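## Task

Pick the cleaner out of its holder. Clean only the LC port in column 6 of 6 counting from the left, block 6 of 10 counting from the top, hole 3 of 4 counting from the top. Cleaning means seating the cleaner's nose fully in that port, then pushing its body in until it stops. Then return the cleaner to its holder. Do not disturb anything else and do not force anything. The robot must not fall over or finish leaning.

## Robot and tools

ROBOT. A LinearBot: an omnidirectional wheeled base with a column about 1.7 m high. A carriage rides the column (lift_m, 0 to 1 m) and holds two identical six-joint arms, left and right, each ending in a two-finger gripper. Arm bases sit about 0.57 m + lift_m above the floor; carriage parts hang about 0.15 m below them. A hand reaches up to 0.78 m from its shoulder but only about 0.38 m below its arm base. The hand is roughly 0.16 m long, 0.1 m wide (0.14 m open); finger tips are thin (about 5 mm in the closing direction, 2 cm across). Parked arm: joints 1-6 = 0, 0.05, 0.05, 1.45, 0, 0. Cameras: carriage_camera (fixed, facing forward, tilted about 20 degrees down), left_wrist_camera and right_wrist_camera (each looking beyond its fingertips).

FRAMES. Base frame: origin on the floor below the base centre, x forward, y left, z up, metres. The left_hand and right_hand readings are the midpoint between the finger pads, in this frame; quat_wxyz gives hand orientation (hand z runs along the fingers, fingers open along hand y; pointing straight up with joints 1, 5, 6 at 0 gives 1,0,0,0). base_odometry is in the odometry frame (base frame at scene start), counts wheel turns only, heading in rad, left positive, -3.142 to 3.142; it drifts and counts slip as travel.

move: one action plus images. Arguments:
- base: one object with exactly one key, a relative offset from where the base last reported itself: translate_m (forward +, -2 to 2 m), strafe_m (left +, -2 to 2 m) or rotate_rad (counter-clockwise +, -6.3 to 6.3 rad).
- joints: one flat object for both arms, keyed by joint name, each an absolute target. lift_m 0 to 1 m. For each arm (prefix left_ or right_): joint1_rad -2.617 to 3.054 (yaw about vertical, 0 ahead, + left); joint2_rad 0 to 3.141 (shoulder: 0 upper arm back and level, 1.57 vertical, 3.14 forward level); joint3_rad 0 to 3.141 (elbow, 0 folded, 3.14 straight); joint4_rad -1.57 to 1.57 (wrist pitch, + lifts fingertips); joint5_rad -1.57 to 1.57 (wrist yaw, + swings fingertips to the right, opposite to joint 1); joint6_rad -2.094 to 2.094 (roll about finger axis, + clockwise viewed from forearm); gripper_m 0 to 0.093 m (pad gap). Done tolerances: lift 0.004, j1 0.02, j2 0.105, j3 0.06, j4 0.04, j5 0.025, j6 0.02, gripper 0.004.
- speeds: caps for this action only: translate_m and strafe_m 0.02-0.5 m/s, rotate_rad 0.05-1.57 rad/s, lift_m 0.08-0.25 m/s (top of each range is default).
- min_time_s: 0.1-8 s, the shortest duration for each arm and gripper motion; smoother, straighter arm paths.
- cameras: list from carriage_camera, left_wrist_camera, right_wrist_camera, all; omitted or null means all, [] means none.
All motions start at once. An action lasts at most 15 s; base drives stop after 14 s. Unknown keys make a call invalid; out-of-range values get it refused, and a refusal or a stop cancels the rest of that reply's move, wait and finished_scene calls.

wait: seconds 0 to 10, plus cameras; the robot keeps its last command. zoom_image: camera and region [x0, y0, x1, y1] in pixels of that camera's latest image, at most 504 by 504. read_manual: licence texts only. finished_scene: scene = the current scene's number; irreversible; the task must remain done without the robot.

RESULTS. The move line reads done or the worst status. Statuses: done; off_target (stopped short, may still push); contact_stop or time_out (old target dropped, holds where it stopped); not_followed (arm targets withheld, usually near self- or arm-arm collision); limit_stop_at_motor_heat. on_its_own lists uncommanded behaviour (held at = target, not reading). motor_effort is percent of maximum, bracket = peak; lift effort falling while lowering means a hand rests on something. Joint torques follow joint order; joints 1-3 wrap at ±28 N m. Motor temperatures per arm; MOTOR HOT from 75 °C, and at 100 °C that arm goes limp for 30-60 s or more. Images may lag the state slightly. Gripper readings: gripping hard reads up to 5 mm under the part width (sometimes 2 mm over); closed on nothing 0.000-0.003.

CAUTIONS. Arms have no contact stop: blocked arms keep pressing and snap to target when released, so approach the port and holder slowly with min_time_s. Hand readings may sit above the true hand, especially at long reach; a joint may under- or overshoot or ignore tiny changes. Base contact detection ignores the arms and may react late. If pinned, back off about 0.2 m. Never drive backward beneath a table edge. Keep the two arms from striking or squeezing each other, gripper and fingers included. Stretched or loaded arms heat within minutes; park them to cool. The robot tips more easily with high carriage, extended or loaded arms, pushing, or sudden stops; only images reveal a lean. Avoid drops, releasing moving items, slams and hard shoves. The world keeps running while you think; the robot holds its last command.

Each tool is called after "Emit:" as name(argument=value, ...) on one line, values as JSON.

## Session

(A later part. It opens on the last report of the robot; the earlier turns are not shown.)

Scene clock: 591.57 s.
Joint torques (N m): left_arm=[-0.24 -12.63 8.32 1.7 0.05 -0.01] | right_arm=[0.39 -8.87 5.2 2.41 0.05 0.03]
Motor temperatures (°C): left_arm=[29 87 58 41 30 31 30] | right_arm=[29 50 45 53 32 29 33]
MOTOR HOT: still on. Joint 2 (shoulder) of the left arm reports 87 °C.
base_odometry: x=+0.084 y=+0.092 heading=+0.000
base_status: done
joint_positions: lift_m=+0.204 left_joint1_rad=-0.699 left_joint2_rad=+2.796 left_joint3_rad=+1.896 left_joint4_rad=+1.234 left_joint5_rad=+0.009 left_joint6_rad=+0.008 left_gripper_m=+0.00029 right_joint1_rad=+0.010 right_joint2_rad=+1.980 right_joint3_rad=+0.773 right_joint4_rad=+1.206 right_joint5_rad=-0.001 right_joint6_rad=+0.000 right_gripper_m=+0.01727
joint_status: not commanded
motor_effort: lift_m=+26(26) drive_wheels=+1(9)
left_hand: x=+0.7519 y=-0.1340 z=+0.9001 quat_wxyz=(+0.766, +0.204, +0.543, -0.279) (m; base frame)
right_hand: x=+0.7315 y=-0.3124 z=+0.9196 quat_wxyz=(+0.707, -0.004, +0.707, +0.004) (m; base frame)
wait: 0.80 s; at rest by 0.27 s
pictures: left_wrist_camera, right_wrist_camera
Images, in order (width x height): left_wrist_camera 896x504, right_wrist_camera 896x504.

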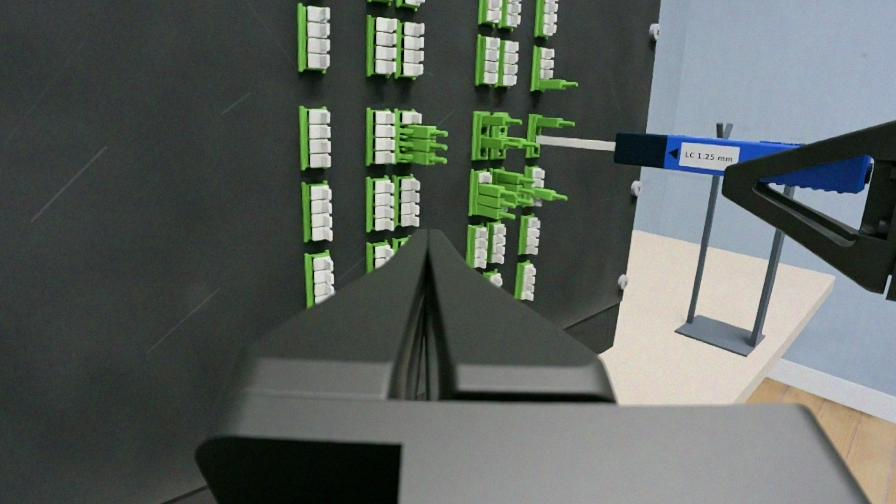

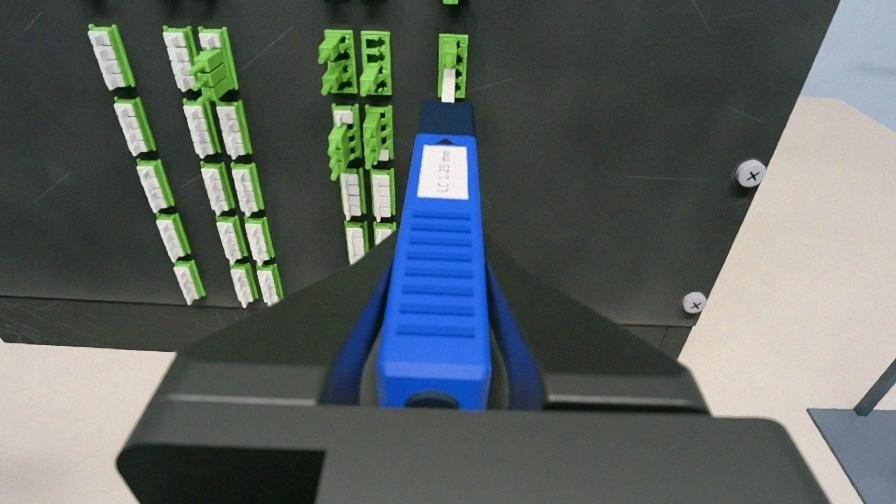

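Emit:
move(base={"translate_m": 0.0015}, speeds={"translate_m": 0.02}, cameras=[])

Emit:
wait(seconds=0.8, cameras=["right_wrist_camera", "left_wrist_camera"])

Emit:
zoom_image(camera="right_wrist_camera", region=[430, 30, 475, 105])

Emit:
zoom_image(camera="left_wrist_camera", region=[515, 105, 565, 160])

Scene clock: 690.20 s.
Joint torques (N m): left_arm=[-0.14 -12.67 8.29 1.72 0.05 -0.02] | right_arm=[0.34 -8.87 5.22 2.41 0.05 0.02]
Motor temperatures (°C): left_arm=[29 91 59 41 30 31 30] | right_arm=[29 51 45 53 32 29 33]
move: done
MOTOR HOT: still on. Joint 2 (shoulder) of the left arm reports 91 °C.
base_odometry: x=+0.085 y=+0.091 heading=+0.000
base_status: done
joint_positions: lift_m=+0.204 left_joint1_rad=-0.699 left_joint2_rad=+2.796 left_joint3_rad=+1.896 left_joint4_rad=+1.234 left_joint5_rad=+0.009 left_joint6_rad=+0.008 left_gripper_m=+0.00029 right_joint1_rad=+0.010 right_joint2_rad=+1.980 right_joint3_rad=+0.773 right_joint4_rad=+1.206 right_joint5_rad=-0.001 right_joint6_rad=+0.000 right_gripper_m=+0.01727
joint_status: not commanded
motor_effort: lift_m=+26(26) drive_wheels=+2(9)
left_hand: x=+0.7519 y=-0.1340 z=+0.9001 quat_wxyz=(+0.766, +0.204, +0.543, -0.279) (m; base frame)
right_hand: x=+0.7315 y=-0.3124 z=+0.9197 quat_wxyz=(+0.707, -0.004, +0.707, +0.004) (m; base frame)
pictures: none
No camera images: "cameras" was empty.

Scene clock: 691.00 s.
Joint torques (N m): left_arm=[-0.16 -12.6 8.25 1.7 0.05 -0.02] | right_arm=[0.38 -8.87 5.2 2.41 0.06 0.02]
Motor temperatures (°C): left_arm=[29 91 59 41 30 31 30] | right_arm=[29 51 45 53 32 29 33]
MOTOR HOT: still on. Joint 2 (shoulder) of the left arm reports 91 °C.
base_odometry: x=+0.085 y=+0.091 heading=+0.000
base_status: done
joint_positions: lift_m=+0.204 left_joint1_rad=-0.699 left_joint2_rad=+2.796 left_joint3_rad=+1.896 left_joint4_rad=+1.234 left_joint5_rad=+0.009 left_joint6_rad=+0.008 left_gripper_m=+0.00029 right_joint1_rad=+0.010 right_joint2_rad=+1.980 right_joint3_rad=+0.773 right_joint4_rad=+1.206 right_joint5_rad=-0.001 right_joint6_rad=+0.000 right_gripper_m=+0.01727
joint_status: not commanded
motor_effort: lift_m=+26(26) drive_wheels=+1(9)
left_hand: x=+0.7519 y=-0.1340 z=+0.9001 quat_wxyz=(+0.766, +0.204, +0.543, -0.279) (m; base frame)
right_hand: x=+0.7315 y=-0.3124 z=+0.9197 quat_wxyz=(+0.707, -0.004, +0.707, +0.004) (m; base frame)
wait: 0.80 s; at rest by 0.27 s
pictures: left_wrist_camera, right_wrist_camera
Images, in order (width x height): left_wrist_camera 896x504, right_wrist_camera 896x504.

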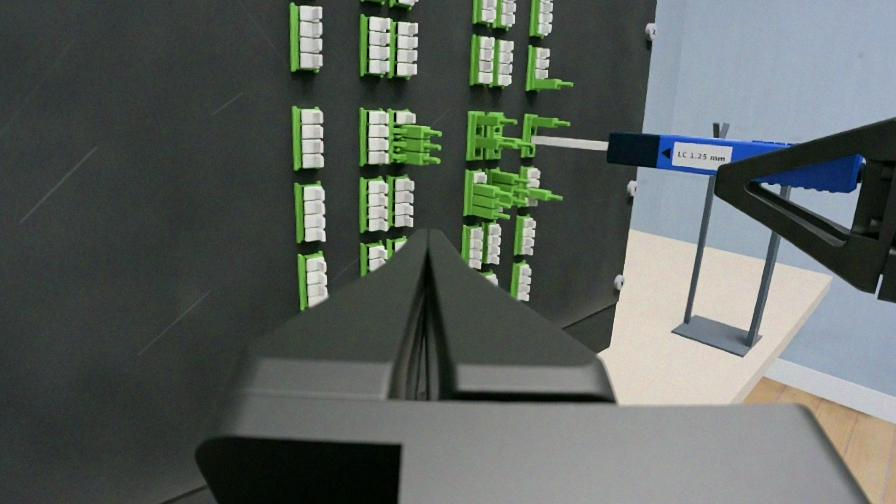

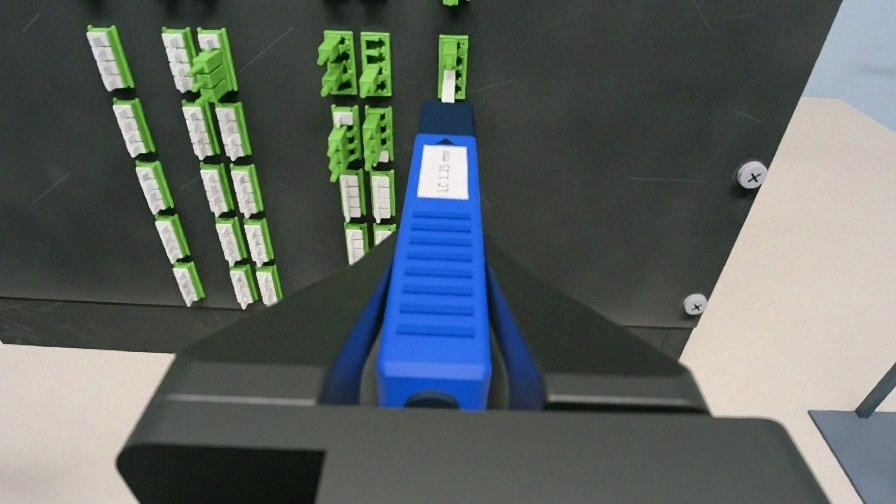

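Scaled by 6.720 from the camera's 896x504 image, which has a finer 1280x720 frame.

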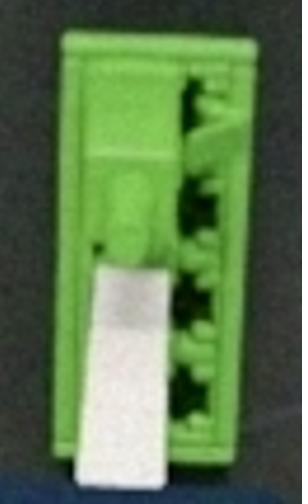

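Scaled by 9.164 from the camera's 896x504 image, which has a finer 1280x720 frame.

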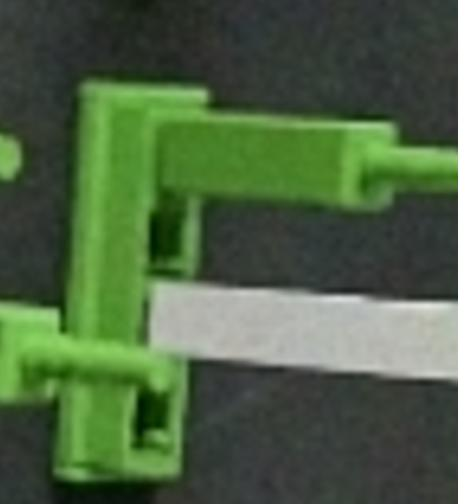

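Emit:
move(joints={"left_joint1_rad": -0.4, "left_joint2_rad": 1.5, "left_joint3_rad": 1.0, "left_joint4_rad": 1.35}, min_time_s=3.5, cameras=["right_wrist_camera"])

Emit:
move(joints={"left_joint1_rad": 0, "left_joint2_rad": 0.05, "left_joint3_rad": 0.05, "left_joint4_rad": 1.45, "left_joint5_rad": 0, "left_joint6_rad": 0}, min_time_s=3.5, cameras=["right_wrist_camera", "carriage_camera"])

Emit:
zoom_image(camera="right_wrist_camera", region=[430, 30, 475, 105])

Scene clock: 699.47 s.
Joint torques (N m): left_arm=[0.5 -7.05 5.16 1.11 0.04 -0.02] | right_arm=[0.36 -8.85 5.23 2.41 0.05 0.02]
Motor temperatures (°C): left_arm=[29 90 59 41 30 31 30] | right_arm=[29 51 45 53 32 29 33]
move: done
MOTOR HOT: still on. Joint 2 (shoulder) of the left arm reports 90 °C.
base_odometry: x=+0.085 y=+0.091 heading=+0.000
base_status: not commanded
joint_positions: lift_m=+0.204 left_joint1_rad=-0.407 left_joint2_rad=+1.520 left_joint3_rad=+1.016 left_joint4_rad=+1.338 left_joint5_rad=+0.009 left_joint6_rad=+0.008 left_gripper_m=+0.00029 right_joint1_rad=+0.010 right_joint2_rad=+1.980 right_joint3_rad=+0.773 right_joint4_rad=+1.206 right_joint5_rad=-0.001 right_joint6_rad=+0.000 right_gripper_m=+0.01727
joint_status: all done
motor_effort: lift_m=+26(26) drive_wheels=+1(2)
left_hand: x=+0.5981 y=+0.1519 z=+1.2649 quat_wxyz=(+0.914, +0.078, +0.352, -0.187) (m; base frame)
right_hand: x=+0.7315 y=-0.3124 z=+0.9197 quat_wxyz=(+0.707, -0.004, +0.707, +0.004) (m; base frame)
pictures: right_wrist_camera
Images, in order (width x height): right_wrist_camera 896x504.

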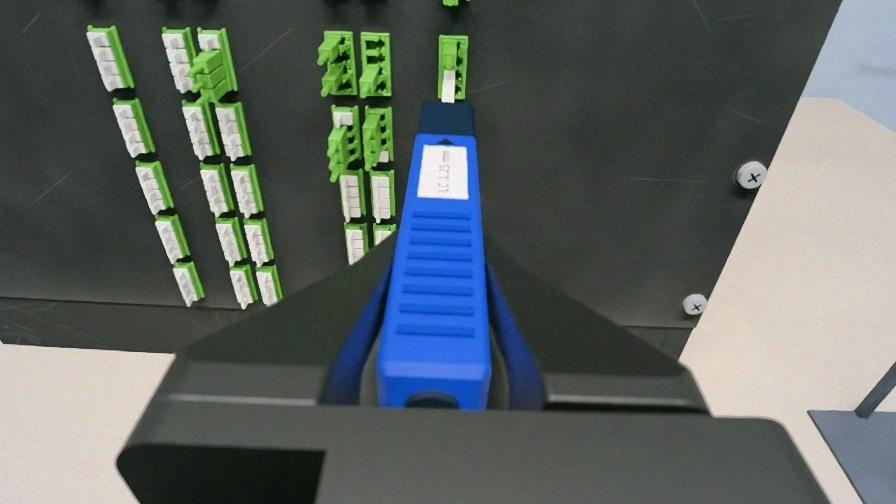

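Scene clock: 703.27 s.
Joint torques (N m): left_arm=[0.46 2.69 3.99 -0.12 0.03 -0.02] | right_arm=[0.39 -8.84 5.23 2.41 0.05 0.02]
Motor temperatures (°C): left_arm=[29 86 58 41 30 31 30] | right_arm=[29 51 45 53 32 29 33]
move: done
MOTOR HOT: still on. Joint 2 (shoulder) of the left arm reports 86 °C.
base_odometry: x=+0.085 y=+0.091 heading=+0.000
base_status: not commanded
joint_positions: lift_m=+0.204 left_joint1_rad=-0.007 left_joint2_rad=+0.058 left_joint3_rad=+0.064 left_joint4_rad=+1.436 left_joint5_rad=+0.009 left_joint6_rad=+0.008 left_gripper_m=+0.00029 right_joint1_rad=+0.010 right_joint2_rad=+1.980 right_joint3_rad=+0.773 right_joint4_rad=+1.206 right_joint5_rad=-0.001 right_joint6_rad=+0.000 right_gripper_m=+0.01727
joint_status: all done
motor_effort: lift_m=+26(26) drive_wheels=+1(2)
left_hand: x=+0.2499 y=+0.3160 z=+1.2057 quat_wxyz=(+0.998, +0.005, +0.064, +0.000) (m; base frame)
right_hand: x=+0.7315 y=-0.3124 z=+0.9197 quat_wxyz=(+0.707, -0.004, +0.707, +0.004) (m; base frame)
pictures: carriage_camera, right_wrist_camera
Images, in order (width x height): carriage_camera 896x504, right_wrist_camera 896x504.

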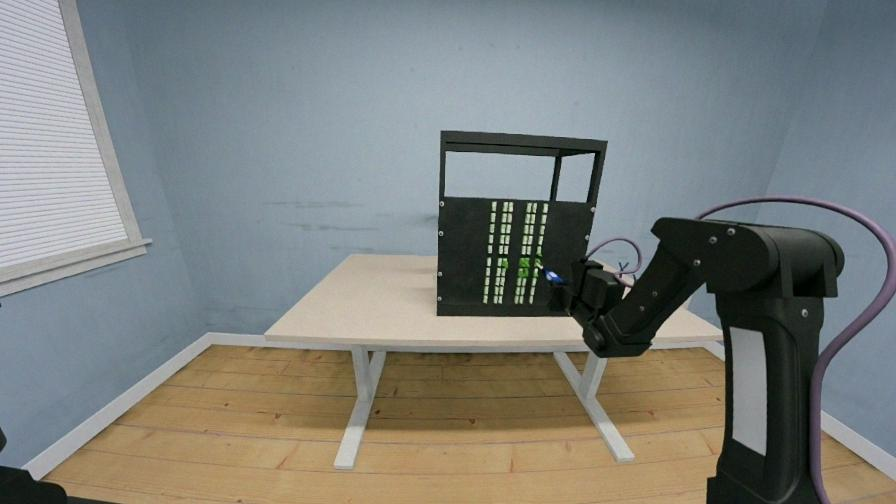

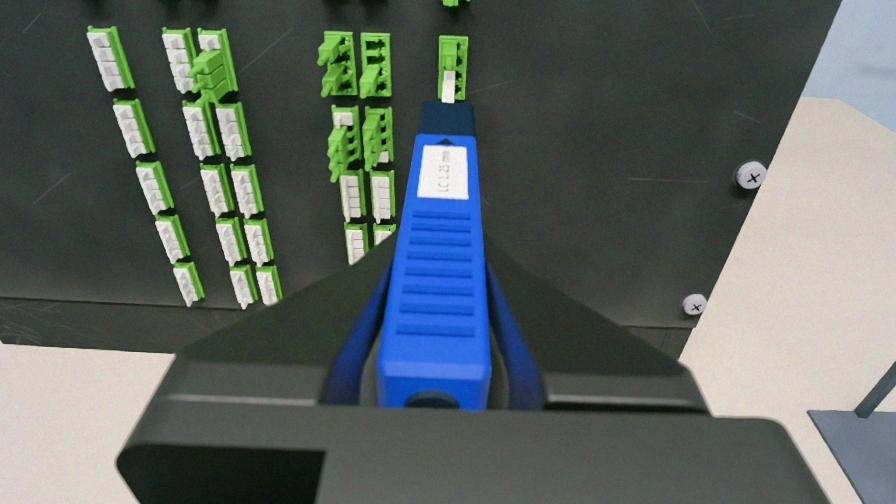

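Scaled by 6.720 from the camera's 896x504 image, which has a finer 1280x720 frame.

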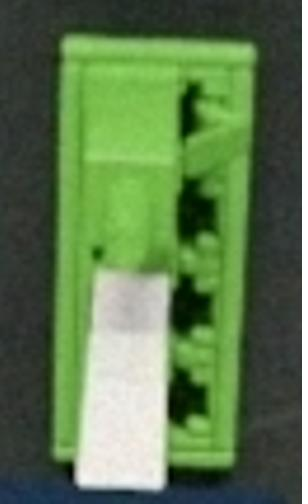

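Emit:
move(base={"translate_m": 0.003}, speeds={"translate_m": 0.02}, cameras=[])

Emit:
wait(seconds=0.6, cameras=["right_wrist_camera"])

Emit:
zoom_image(camera="right_wrist_camera", region=[430, 30, 475, 105])

Scene clock: 706.47 s.
Joint torques (N m): left_arm=[0.47 2.7 4.01 -0.2 0.03 -0.02] | right_arm=[0.44 -8.88 5.22 2.42 0.05 0.02]
Motor temperatures (°C): left_arm=[29 83 57 40 30 31 30] | right_arm=[29 51 45 53 32 29 33]
move: done
MOTOR HOT: still on. Joint 2 (shoulder) of the left arm reports 83 °C.
base_odometry: x=+0.088 y=+0.091 heading=-0.001
base_status: done
joint_positions: lift_m=+0.204 left_joint1_rad=-0.007 left_joint2_rad=+0.058 left_joint3_rad=+0.064 left_joint4_rad=+1.441 left_joint5_rad=+0.009 left_joint6_rad=+0.008 left_gripper_m=+0.00029 right_joint1_rad=+0.010 right_joint2_rad=+1.980 right_joint3_rad=+0.773 right_joint4_rad=+1.206 right_joint5_rad=-0.001 right_joint6_rad=+0.000 right_gripper_m=+0.01727
joint_status: not commanded
motor_effort: lift_m=+26(26) drive_wheels=+2(8)
left_hand: x=+0.2487 y=+0.3160 z=+1.2058 quat_wxyz=(+0.998, +0.005, +0.062, +0.000) (m; base frame)
right_hand: x=+0.7315 y=-0.3124 z=+0.9197 quat_wxyz=(+0.707, -0.004, +0.707, +0.004) (m; base frame)
pictures: none
No camera images: "cameras" was empty.

Scene clock: 707.07 s.
Joint torques (N m): left_arm=[0.51 2.7 4.05 -0.19 0.03 -0.02] | right_arm=[0.35 -8.88 5.22 2.41 0.06 0.02]
Motor temperatures (°C): left_arm=[29 82 57 40 30 31 30] | right_arm=[29 51 45 53 32 29 33]
MOTOR HOT: still on. Joint 2 (shoulder) of the left arm reports 82 °C.
base_odometry: x=+0.088 y=+0.091 heading=-0.001
base_status: done
joint_positions: lift_m=+0.204 left_joint1_rad=-0.007 left_joint2_rad=+0.058 left_joint3_rad=+0.064 left_joint4_rad=+1.441 left_joint5_rad=+0.009 left_joint6_rad=+0.008 left_gripper_m=+0.00029 right_joint1_rad=+0.010 right_joint2_rad=+1.980 right_joint3_rad=+0.773 right_joint4_rad=+1.206 right_joint5_rad=-0.001 right_joint6_rad=+0.000 right_gripper_m=+0.01727
joint_status: not commanded
motor_effort: lift_m=+26(26) drive_wheels=+2(8)
left_hand: x=+0.2487 y=+0.3160 z=+1.2058 quat_wxyz=(+0.998, +0.005, +0.062, +0.000) (m; base frame)
right_hand: x=+0.7315 y=-0.3124 z=+0.9197 quat_wxyz=(+0.707, -0.004, +0.707, +0.004) (m; base frame)
wait: 0.60 s; at rest by 0.27 s
pictures: right_wrist_camera
Images, in order (width x height): right_wrist_camera 896x504.

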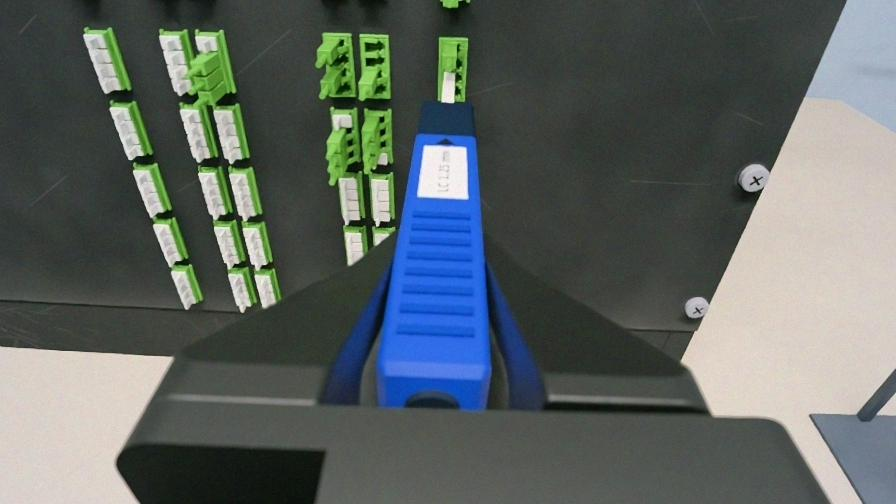

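Scaled by 6.720 from the camera's 896x504 image, which has a finer 1280x720 frame.

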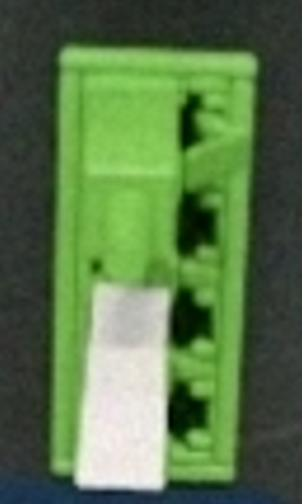

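Emit:
move(base={"translate_m": 0.004}, speeds={"translate_m": 0.02}, cameras=[])

Emit:
wait(seconds=0.6, cameras=["right_wrist_camera"])

Emit:
zoom_image(camera="right_wrist_camera", region=[430, 30, 475, 105])

Scene clock: 710.33 s.
Joint torques (N m): left_arm=[0.49 2.69 4.07 -0.21 0.04 -0.01] | right_arm=[0.36 -8.8 5.5 2.38 0.06 0.02]
Motor temperatures (°C): left_arm=[29 80 57 40 30 31 30] | right_arm=[29 51 45 53 32 29 33]
move: done
MOTOR HOT: still on. Joint 2 (shoulder) of the left arm reports 80 °C.
base_odometry: x=+0.092 y=+0.091 heading=-0.001
base_status: done
joint_positions: lift_m=+0.204 left_joint1_rad=-0.007 left_joint2_rad=+0.058 left_joint3_rad=+0.064 left_joint4_rad=+1.442 left_joint5_rad=+0.009 left_joint6_rad=+0.008 left_gripper_m=+0.00029 right_joint1_rad=+0.010 right_joint2_rad=+1.980 right_joint3_rad=+0.769 right_joint4_rad=+1.209 right_joint5_rad=-0.001 right_joint6_rad=+0.000 right_gripper_m=+0.01727
joint_status: not commanded
motor_effort: lift_m=+26(26) drive_wheels=+3(10)
left_hand: x=+0.2484 y=+0.3160 z=+1.2059 quat_wxyz=(+0.998, +0.005, +0.061, +0.000) (m; base frame)
right_hand: x=+0.7305 y=-0.3125 z=+0.9186 quat_wxyz=(+0.706, -0.004, +0.708, +0.004) (m; base frame)
pictures: none
No camera images: "cameras" was empty.

Scene clock: 710.93 s.
Joint torques (N m): left_arm=[0.5 2.69 4.04 -0.21 0.02 -0.02] | right_arm=[0.38 -8.84 5.57 2.38 0.06 0.02]
Motor temperatures (°C): left_arm=[29 79 57 40 30 31 30] | right_arm=[29 51 45 53 32 29 33]
MOTOR HOT: still on. Joint 2 (shoulder) of the left arm reports 79 °C.
base_odometry: x=+0.092 y=+0.091 heading=-0.001
base_status: done
joint_positions: lift_m=+0.204 left_joint1_rad=-0.007 left_joint2_rad=+0.058 left_joint3_rad=+0.064 left_joint4_rad=+1.442 left_joint5_rad=+0.009 left_joint6_rad=+0.008 left_gripper_m=+0.00029 right_joint1_rad=+0.010 right_joint2_rad=+1.980 right_joint3_rad=+0.769 right_joint4_rad=+1.209 right_joint5_rad=-0.001 right_joint6_rad=+0.000 right_gripper_m=+0.01727
joint_status: not commanded
motor_effort: lift_m=+26(26) drive_wheels=+3(10)
left_hand: x=+0.2484 y=+0.3160 z=+1.2059 quat_wxyz=(+0.998, +0.005, +0.061, +0.000) (m; base frame)
right_hand: x=+0.7305 y=-0.3125 z=+0.9186 quat_wxyz=(+0.706, -0.004, +0.708, +0.004) (m; base frame)
wait: 0.60 s; at rest by 0.27 s
pictures: right_wrist_camera
Images, in order (width x height): right_wrist_camera 896x504.

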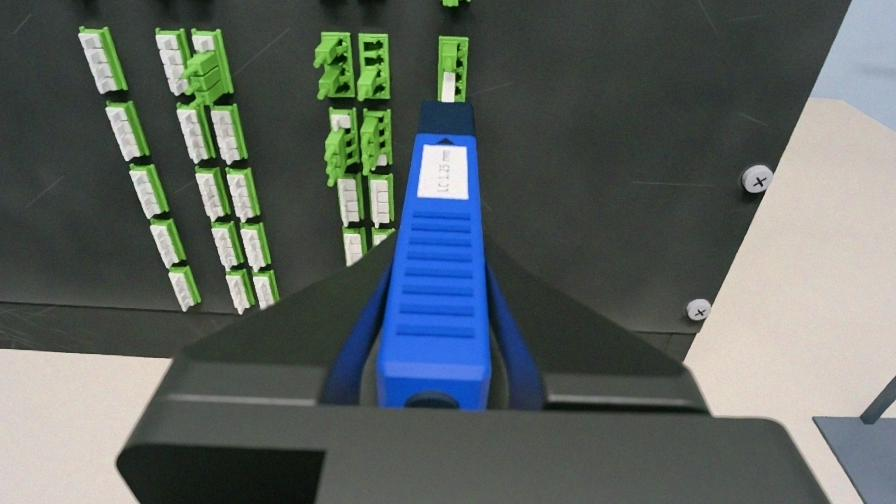

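Scaled by 6.720 from the camera's 896x504 image, which has a finer 1280x720 frame.

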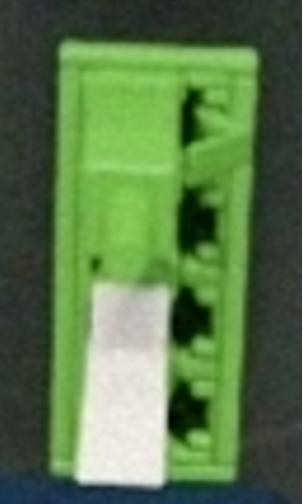

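Emit:
move(joints={"lift_m": 0.2056}, speeds={"lift_m": 0.08}, cameras=[])

Emit:
wait(seconds=0.6, cameras=["right_wrist_camera"])

Emit:
zoom_image(camera="right_wrist_camera", region=[430, 30, 475, 105])

Scene clock: 715.27 s.
Joint torques (N m): left_arm=[0.53 2.82 4.22 -0.2 0.02 -0.01] | right_arm=[0.39 -8.8 5.6 2.39 0.06 0.03]
Motor temperatures (°C): left_arm=[29 76 56 39 30 31 30] | right_arm=[29 51 45 53 32 29 33]
move: done
MOTOR HOT: still on. Joint 2 (shoulder) of the left arm reports 76 °C.
base_odometry: x=+0.092 y=+0.091 heading=-0.001
base_status: not commanded
joint_positions: lift_m=+0.205 left_joint1_rad=-0.007 left_joint2_rad=+0.057 left_joint3_rad=+0.062 left_joint4_rad=+1.442 left_joint5_rad=+0.009 left_joint6_rad=+0.008 left_gripper_m=+0.00029 right_joint1_rad=+0.010 right_joint2_rad=+1.980 right_joint3_rad=+0.768 right_joint4_rad=+1.209 right_joint5_rad=-0.001 right_joint6_rad=+0.000 right_gripper_m=+0.01727
joint_status: all done
motor_effort: lift_m=+26(28) drive_wheels=+3(3)
left_hand: x=+0.2485 y=+0.3160 z=+1.2066 quat_wxyz=(+0.998, +0.005, +0.061, +0.000) (m; base frame)
right_hand: x=+0.7304 y=-0.3125 z=+0.9197 quat_wxyz=(+0.706, -0.004, +0.708, +0.004) (m; base frame)
pictures: none
No camera images: "cameras" was empty.

Scene clock: 715.87 s.
Joint torques (N m): left_arm=[0.5 2.82 4.22 -0.2 0.04 -0.02] | right_arm=[0.36 -8.83 5.59 2.38 0.06 0.02]
Motor temperatures (°C): left_arm=[29 76 56 39 30 31 30] | right_arm=[29 51 45 53 32 29 33]
MOTOR HOT: still on. Joint 2 (shoulder) of the left arm reports 76 °C.
base_odometry: x=+0.092 y=+0.091 heading=-0.001
base_status: not commanded
joint_positions: lift_m=+0.205 left_joint1_rad=-0.007 left_joint2_rad=+0.057 left_joint3_rad=+0.062 left_joint4_rad=+1.442 left_joint5_rad=+0.009 left_joint6_rad=+0.008 left_gripper_m=+0.00029 right_joint1_rad=+0.010 right_joint2_rad=+1.980 right_joint3_rad=+0.768 right_joint4_rad=+1.209 right_joint5_rad=-0.001 right_joint6_rad=+0.000 right_gripper_m=+0.01727
joint_status: all done
motor_effort: lift_m=+25(28) drive_wheels=+3(3)
left_hand: x=+0.2485 y=+0.3160 z=+1.2066 quat_wxyz=(+0.998, +0.005, +0.061, +0.000) (m; base frame)
right_hand: x=+0.7304 y=-0.3125 z=+0.9197 quat_wxyz=(+0.706, -0.004, +0.708, +0.004) (m; base frame)
wait: 0.60 s; at rest by 0.27 s
pictures: right_wrist_camera
Images, in order (width x height): right_wrist_camera 896x504.

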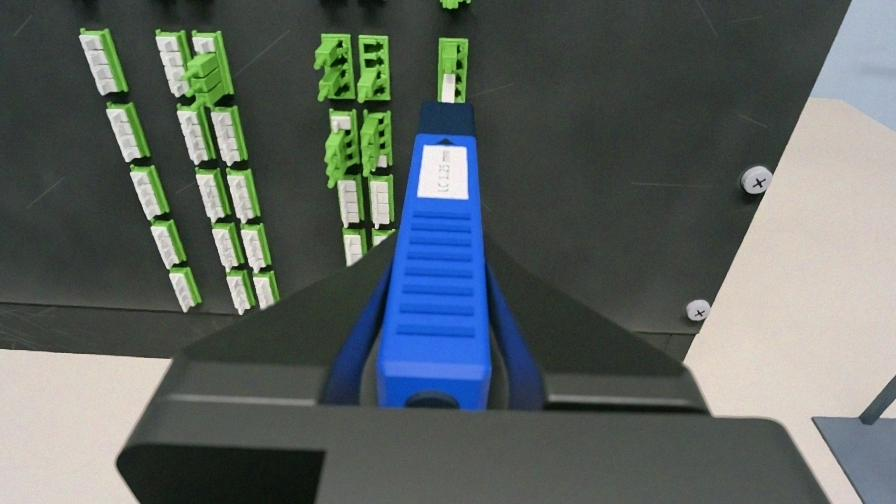

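Scaled by 6.720 from the camera's 896x504 image, which has a finer 1280x720 frame.

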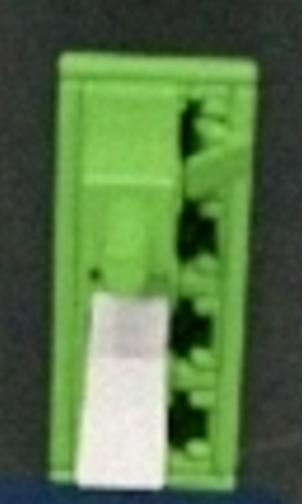

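Emit:
move(joints={"lift_m": 0.2066}, speeds={"lift_m": 0.08}, cameras=[])

Emit:
move(base={"translate_m": 0.003}, speeds={"translate_m": 0.02}, cameras=[])

Emit:
wait(seconds=0.6, cameras=["right_wrist_camera"])

Emit:
zoom_image(camera="right_wrist_camera", region=[430, 30, 475, 105])

Scene clock: 720.60 s.
Joint torques (N m): left_arm=[0.46 2.85 4.27 -0.2 0.03 -0.02] | right_arm=[0.35 -8.8 5.61 2.4 0.05 0.02]
Motor temperatures (°C): left_arm=[29 73 55 39 30 31 30] | right_arm=[29 51 45 52 32 29 33]
move: done
MOTOR HOT: still on. Joint 2 (shoulder) of the left arm reports 73 °C.
base_odometry: x=+0.092 y=+0.091 heading=-0.001
base_status: not commanded
joint_positions: lift_m=+0.206 left_joint1_rad=-0.007 left_joint2_rad=+0.056 left_joint3_rad=+0.061 left_joint4_rad=+1.442 left_joint5_rad=+0.009 left_joint6_rad=+0.008 left_gripper_m=+0.00029 right_joint1_rad=+0.010 right_joint2_rad=+1.980 right_joint3_rad=+0.768 right_joint4_rad=+1.207 right_joint5_rad=-0.001 right_joint6_rad=+0.000 right_gripper_m=+0.01727
joint_status: all done
motor_effort: lift_m=+26(28) drive_wheels=+3(3)
left_hand: x=+0.2486 y=+0.3160 z=+1.2073 quat_wxyz=(+0.998, +0.005, +0.062, +0.000) (m; base frame)
right_hand: x=+0.7304 y=-0.3125 z=+0.9202 quat_wxyz=(+0.706, -0.004, +0.709, +0.004) (m; base frame)
pictures: none
No camera images: "cameras" was empty.

Scene clock: 721.23 s.
Joint torques (N m): left_arm=[0.5 2.84 4.3 -0.23 0.04 -0.02] | right_arm=[0.4 -8.77 6.41 2.3 0.04 0.02]
Motor temperatures (°C): left_arm=[29 73 55 39 30 31 30] | right_arm=[29 51 45 52 32 29 33]
move: done
MOTOR HOT: still on. Joint 2 (shoulder) of the left arm reports 73 °C.
base_odometry: x=+0.095 y=+0.091 heading=-0.001
base_status: done
joint_positions: lift_m=+0.206 left_joint1_rad=-0.007 left_joint2_rad=+0.056 left_joint3_rad=+0.061 left_joint4_rad=+1.443 left_joint5_rad=+0.009 left_joint6_rad=+0.008 left_gripper_m=+0.00029 right_joint1_rad=+0.010 right_joint2_rad=+1.980 right_joint3_rad=+0.757 right_joint4_rad=+1.217 right_joint5_rad=-0.001 right_joint6_rad=+0.000 right_gripper_m=+0.01727
joint_status: not commanded
motor_effort: lift_m=+25(26) drive_wheels=+3(9)
left_hand: x=+0.2484 y=+0.3160 z=+1.2073 quat_wxyz=(+0.998, +0.005, +0.061, +0.000) (m; base frame)
right_hand: x=+0.7280 y=-0.3125 z=+0.9181 quat_wxyz=(+0.705, -0.004, +0.709, +0.004) (m; base frame)
pictures: none
No camera images: "cameras" was empty.

Scene clock: 721.83 s.
Joint torques (N m): left_arm=[0.47 2.92 4.29 -0.22 0.04 -0.01] | right_arm=[0.38 -8.76 6.46 2.31 0.06 0.02]
Motor temperatures (°C): left_arm=[29 73 55 39 30 31 30] | right_arm=[29 51 45 52 32 29 33]
MOTOR HOT: still on. Joint 2 (shoulder) of the left arm reports 73 °C.
base_odometry: x=+0.095 y=+0.091 heading=-0.001
base_status: done
joint_positions: lift_m=+0.206 left_joint1_rad=-0.007 left_joint2_rad=+0.056 left_joint3_rad=+0.061 left_joint4_rad=+1.443 left_joint5_rad=+0.009 left_joint6_rad=+0.008 left_gripper_m=+0.00029 right_joint1_rad=+0.010 right_joint2_rad=+1.980 right_joint3_rad=+0.757 right_joint4_rad=+1.217 right_joint5_rad=-0.001 right_joint6_rad=+0.000 right_gripper_m=+0.01727
joint_status: not commanded
motor_effort: lift_m=+25(26) drive_wheels=+4(9)
left_hand: x=+0.2484 y=+0.3160 z=+1.2073 quat_wxyz=(+0.998, +0.005, +0.061, +0.000) (m; base frame)
right_hand: x=+0.7280 y=-0.3125 z=+0.9181 quat_wxyz=(+0.705, -0.004, +0.709, +0.004) (m; base frame)
wait: 0.60 s; at rest by 0.27 s
pictures: right_wrist_camera
Images, in order (width x height): right_wrist_camera 896x504.

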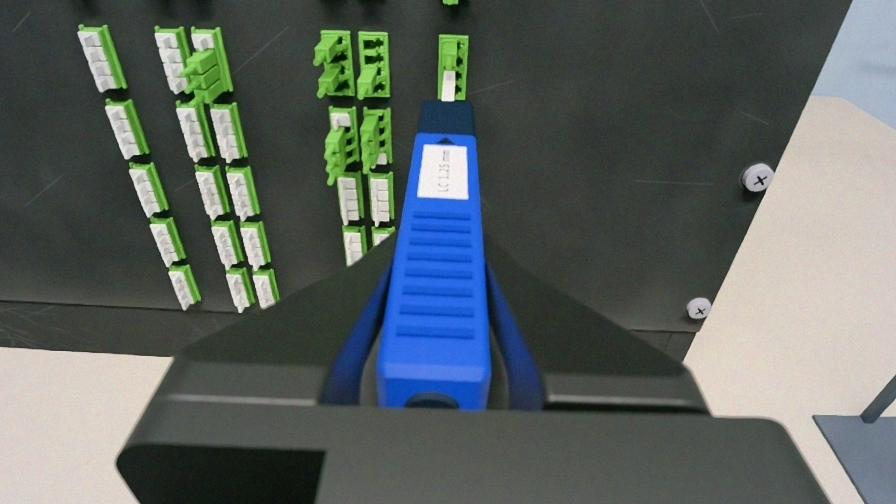

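Scaled by 6.720 from the camera's 896x504 image, which has a finer 1280x720 frame.

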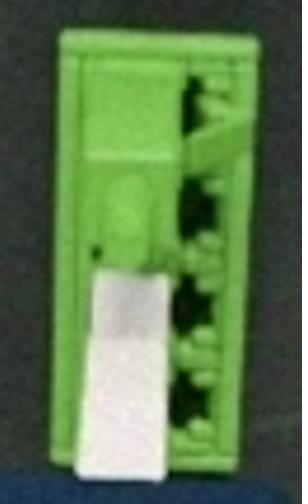

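Emit:
move(joints={"lift_m": 0.2086}, cameras=["right_wrist_camera"])

Emit:
wait(seconds=1, cameras=["right_wrist_camera"])

Emit:
zoom_image(camera="right_wrist_camera", region=[430, 30, 475, 105])

Scene clock: 741.63 s.
Joint torques (N m): left_arm=[0.47 2.95 4.4 -0.22 0.04 -0.02] | right_arm=[0.39 -8.76 6.35 2.31 0.05 0.03]
Motor temperatures (°C): left_arm=[29 66 53 37 30 31 30] | right_arm=[29 51 46 51 32 29 33]
move: done
MOTOR HOT: cleared for the motors of the left arm.
base_odometry: x=+0.095 y=+0.091 heading=-0.001
base_status: not commanded
joint_positions: lift_m=+0.208 left_joint1_rad=-0.007 left_joint2_rad=+0.055 left_joint3_rad=+0.060 left_joint4_rad=+1.443 left_joint5_rad=+0.009 left_joint6_rad=+0.008 left_gripper_m=+0.00029 right_joint1_rad=+0.010 right_joint2_rad=+1.980 right_joint3_rad=+0.757 right_joint4_rad=+1.215 right_joint5_rad=-0.001 right_joint6_rad=+0.000 right_gripper_m=+0.01727
joint_status: all done
motor_effort: lift_m=+25(28) drive_wheels=+4(4)
left_hand: x=+0.2484 y=+0.3160 z=+1.2092 quat_wxyz=(+0.998, +0.005, +0.061, +0.000) (m; base frame)
right_hand: x=+0.7280 y=-0.3125 z=+0.9196 quat_wxyz=(+0.704, -0.004, +0.710, +0.004) (m; base frame)
pictures: right_wrist_camera
Images, in order (width x height): right_wrist_camera 896x504.

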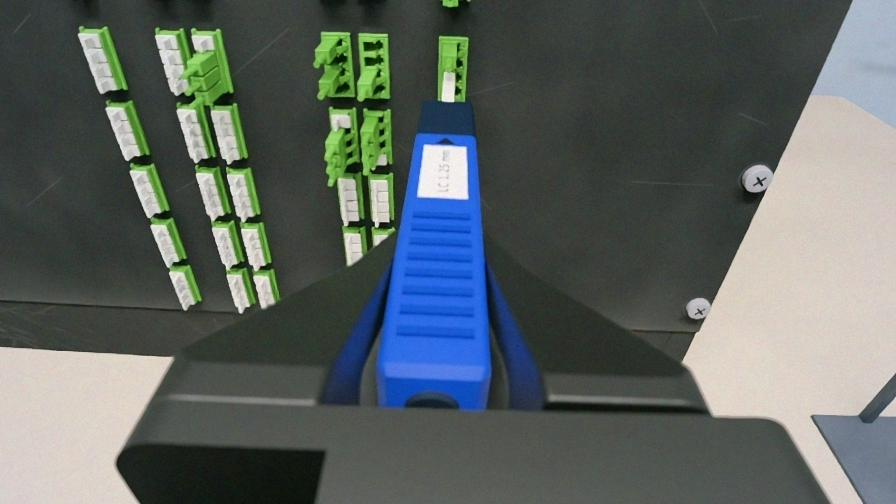

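Scene clock: 742.63 s.
Joint torques (N m): left_arm=[0.5 2.95 4.36 -0.22 0.04 -0.02] | right_arm=[0.36 -8.79 6.43 2.32 0.06 0.02]
Motor temperatures (°C): left_arm=[29 65 53 37 30 31 30] | right_arm=[29 51 46 51 32 29 33]
base_odometry: x=+0.095 y=+0.091 heading=-0.001
base_status: not commanded
joint_positions: lift_m=+0.208 left_joint1_rad=-0.007 left_joint2_rad=+0.055 left_joint3_rad=+0.060 left_joint4_rad=+1.443 left_joint5_rad=+0.009 left_joint6_rad=+0.008 left_gripper_m=+0.00029 right_joint1_rad=+0.010 right_joint2_rad=+1.980 right_joint3_rad=+0.757 right_joint4_rad=+1.215 right_joint5_rad=-0.001 right_joint6_rad=+0.000 right_gripper_m=+0.01727
joint_status: all done
motor_effort: lift_m=+25(28) drive_wheels=+4(4)
left_hand: x=+0.2484 y=+0.3160 z=+1.2092 quat_wxyz=(+0.998, +0.005, +0.061, +0.000) (m; base frame)
right_hand: x=+0.7280 y=-0.3125 z=+0.9196 quat_wxyz=(+0.704, -0.004, +0.710, +0.004) (m; base frame)
wait: 1.00 s; at rest by 0.27 s
pictures: right_wrist_camera
Images, in order (width x height): right_wrist_camera 896x504.

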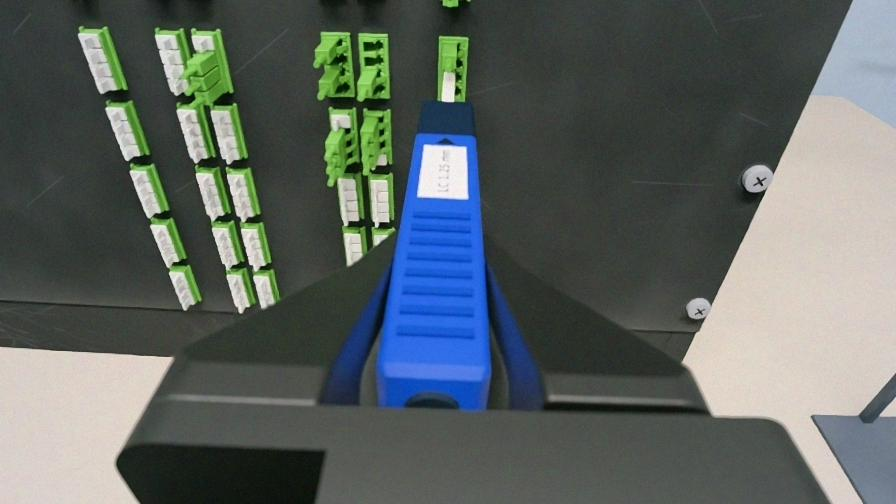

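Scaled by 6.720 from the camera's 896x504 image, which has a finer 1280x720 frame.

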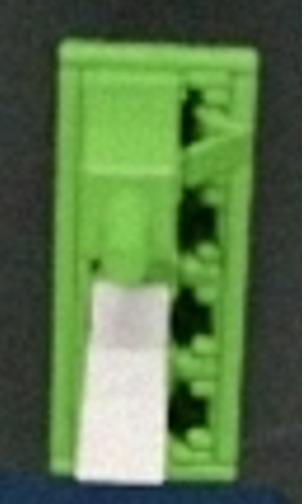

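Emit:
move(joints={"lift_m": 0.2074, "right_joint4_rad": 1.217}, cameras=[], min_time_s=1.0)

Emit:
wait(seconds=1, cameras=["right_wrist_camera"])

Emit:
zoom_image(camera="right_wrist_camera", region=[430, 30, 475, 105])

Scene clock: 771.67 s.
Joint torques (N m): left_arm=[0.5 2.99 4.37 -0.22 0.04 -0.01] | right_arm=[0.39 -8.72 6.42 2.41 0.06 0.03]
Motor temperatures (°C): left_arm=[29 61 51 36 30 31 30] | right_arm=[29 51 47 50 32 29 33]
move: done
base_odometry: x=+0.095 y=+0.091 heading=-0.001
base_status: not commanded
joint_positions: lift_m=+0.208 left_joint1_rad=-0.007 left_joint2_rad=+0.055 left_joint3_rad=+0.060 left_joint4_rad=+1.443 left_joint5_rad=+0.009 left_joint6_rad=+0.008 left_gripper_m=+0.00029 right_joint1_rad=+0.010 right_joint2_rad=+1.980 right_joint3_rad=+0.757 right_joint4_rad=+1.215 right_joint5_rad=-0.001 right_joint6_rad=+0.000 right_gripper_m=+0.01727
joint_status: all done
motor_effort: lift_m=+20(20) drive_wheels=+4(4)
left_hand: x=+0.2483 y=+0.3160 z=+1.2085 quat_wxyz=(+0.998, +0.005, +0.061, +0.000) (m; base frame)
right_hand: x=+0.7280 y=-0.3125 z=+0.9191 quat_wxyz=(+0.704, -0.004, +0.710, +0.004) (m; base frame)
pictures: none
No camera images: "cameras" was empty.

Scene clock: 772.67 s.
Joint torques (N m): left_arm=[0.49 3.03 4.48 -0.22 0.04 -0.02] | right_arm=[0.38 -8.76 6.42 2.4 0.06 0.03]
Motor temperatures (°C): left_arm=[29 61 51 36 30 31 30] | right_arm=[29 51 47 50 32 29 33]
base_odometry: x=+0.095 y=+0.091 heading=-0.001
base_status: not commanded
joint_positions: lift_m=+0.208 left_joint1_rad=-0.007 left_joint2_rad=+0.055 left_joint3_rad=+0.060 left_joint4_rad=+1.443 left_joint5_rad=+0.009 left_joint6_rad=+0.008 left_gripper_m=+0.00029 right_joint1_rad=+0.010 right_joint2_rad=+1.980 right_joint3_rad=+0.757 right_joint4_rad=+1.215 right_joint5_rad=-0.001 right_joint6_rad=+0.000 right_gripper_m=+0.01727
joint_status: all done
motor_effort: lift_m=+20(20) drive_wheels=+4(4)
left_hand: x=+0.2483 y=+0.3160 z=+1.2085 quat_wxyz=(+0.998, +0.005, +0.061, +0.000) (m; base frame)
right_hand: x=+0.7280 y=-0.3125 z=+0.9191 quat_wxyz=(+0.704, -0.004, +0.710, +0.004) (m; base frame)
wait: 1.00 s; at rest by 0.27 s
pictures: right_wrist_camera
Images, in order (width x height): right_wrist_camera 896x504.

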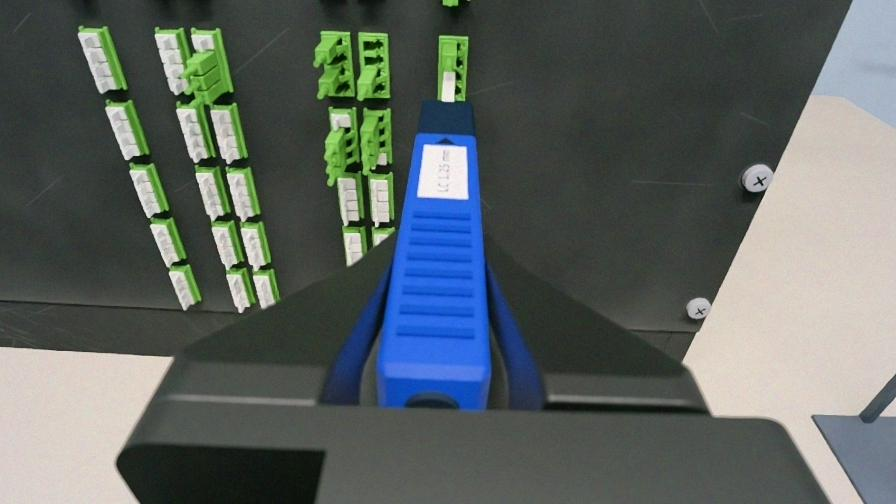

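Scaled by 6.720 from the camera's 896x504 image, which has a finer 1280x720 frame.

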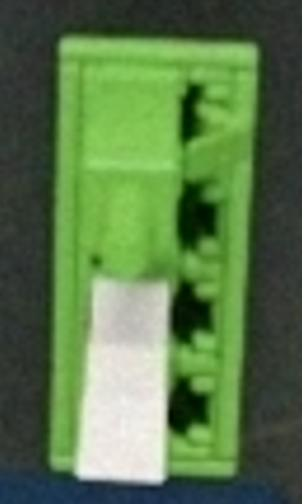

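Emit:
zoom_image(camera="right_wrist_camera", region=[415, 30, 485, 150])

Emit:
zoom_image(camera="right_wrist_camera", region=[430, 60, 470, 90])

Scaled by 4.200 from the camera's 896x504 image, which has a finer 1280x720 frame.

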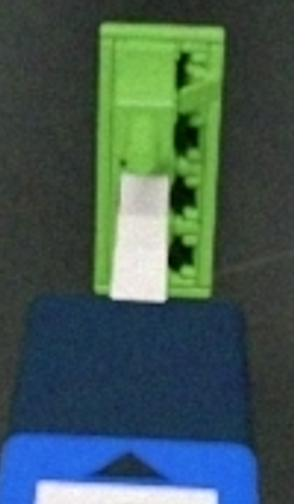

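Scaled by 12.600 from the camera's 896x504 image, which has a finer 1280x720 frame.

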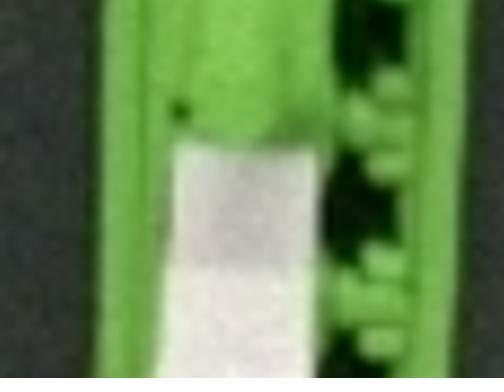

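Emit:
move(base={"translate_m": 0.002}, joints={"lift_m": 0.2082}, speeds={"translate_m": 0.02}, cameras=[])

Emit:
wait(seconds=1, cameras=["right_wrist_camera"])

Emit:
zoom_image(camera="right_wrist_camera", region=[430, 30, 475, 105])

Scene clock: 824.03 s.
Joint torques (N m): left_arm=[0.46 2.99 4.37 -0.23 0.03 -0.02] | right_arm=[0.38 -8.73 6.98 2.33 0.05 0.02]
Motor temperatures (°C): left_arm=[29 58 49 35 30 31 30] | right_arm=[29 51 47 50 32 29 33]
move: done
base_odometry: x=+0.097 y=+0.091 heading=-0.002
base_status: done
joint_positions: lift_m=+0.208 left_joint1_rad=-0.007 left_joint2_rad=+0.055 left_joint3_rad=+0.060 left_joint4_rad=+1.445 left_joint5_rad=+0.009 left_joint6_rad=+0.008 left_gripper_m=+0.00029 right_joint1_rad=+0.010 right_joint2_rad=+1.980 right_joint3_rad=+0.749 right_joint4_rad=+1.223 right_joint5_rad=-0.001 right_joint6_rad=+0.000 right_gripper_m=+0.01727
joint_status: all done
motor_effort: lift_m=+25(26) drive_wheels=+4(11)
left_hand: x=+0.2479 y=+0.3160 z=+1.2088 quat_wxyz=(+0.998, +0.005, +0.060, +0.000) (m; base frame)
right_hand: x=+0.7264 y=-0.3125 z=+0.9183 quat_wxyz=(+0.704, -0.004, +0.710, +0.004) (m; base frame)
pictures: none
No camera images: "cameras" was empty.

Scene clock: 825.03 s.
Joint torques (N m): left_arm=[0.47 3 4.38 -0.25 0.03 -0.02] | right_arm=[0.38 -8.72 6.97 2.32 0.05 0.03]
Motor temperatures (°C): left_arm=[29 58 49 35 30 31 30] | right_arm=[29 51 47 50 32 29 33]
base_odometry: x=+0.097 y=+0.091 heading=-0.002
base_status: done
joint_positions: lift_m=+0.208 left_joint1_rad=-0.007 left_joint2_rad=+0.055 left_joint3_rad=+0.060 left_joint4_rad=+1.445 left_joint5_rad=+0.009 left_joint6_rad=+0.008 left_gripper_m=+0.00029 right_joint1_rad=+0.010 right_joint2_rad=+1.980 right_joint3_rad=+0.749 right_joint4_rad=+1.223 right_joint5_rad=-0.001 right_joint6_rad=+0.000 right_gripper_m=+0.01727
joint_status: all done
motor_effort: lift_m=+24(26) drive_wheels=+4(11)
left_hand: x=+0.2479 y=+0.3160 z=+1.2088 quat_wxyz=(+0.998, +0.005, +0.060, +0.000) (m; base frame)
right_hand: x=+0.7264 y=-0.3125 z=+0.9183 quat_wxyz=(+0.704, -0.004, +0.710, +0.004) (m; base frame)
wait: 1.00 s; at rest by 0.27 s
pictures: right_wrist_camera
Images, in order (width x height): right_wrist_camera 896x504.

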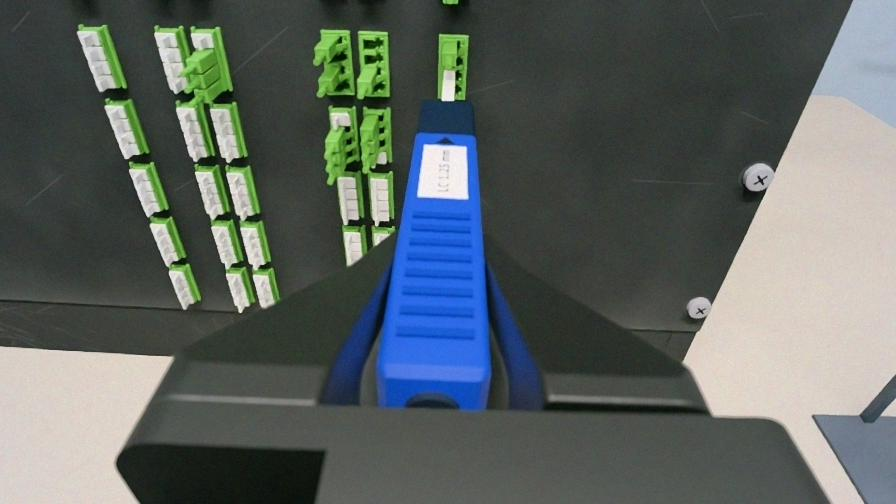

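Scaled by 6.720 from the camera's 896x504 image, which has a finer 1280x720 frame.

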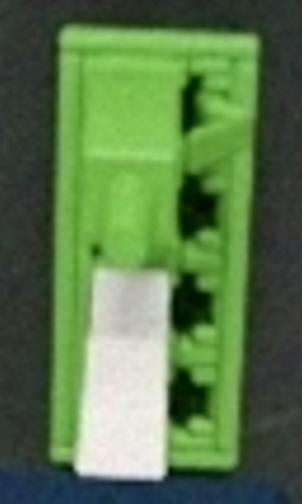

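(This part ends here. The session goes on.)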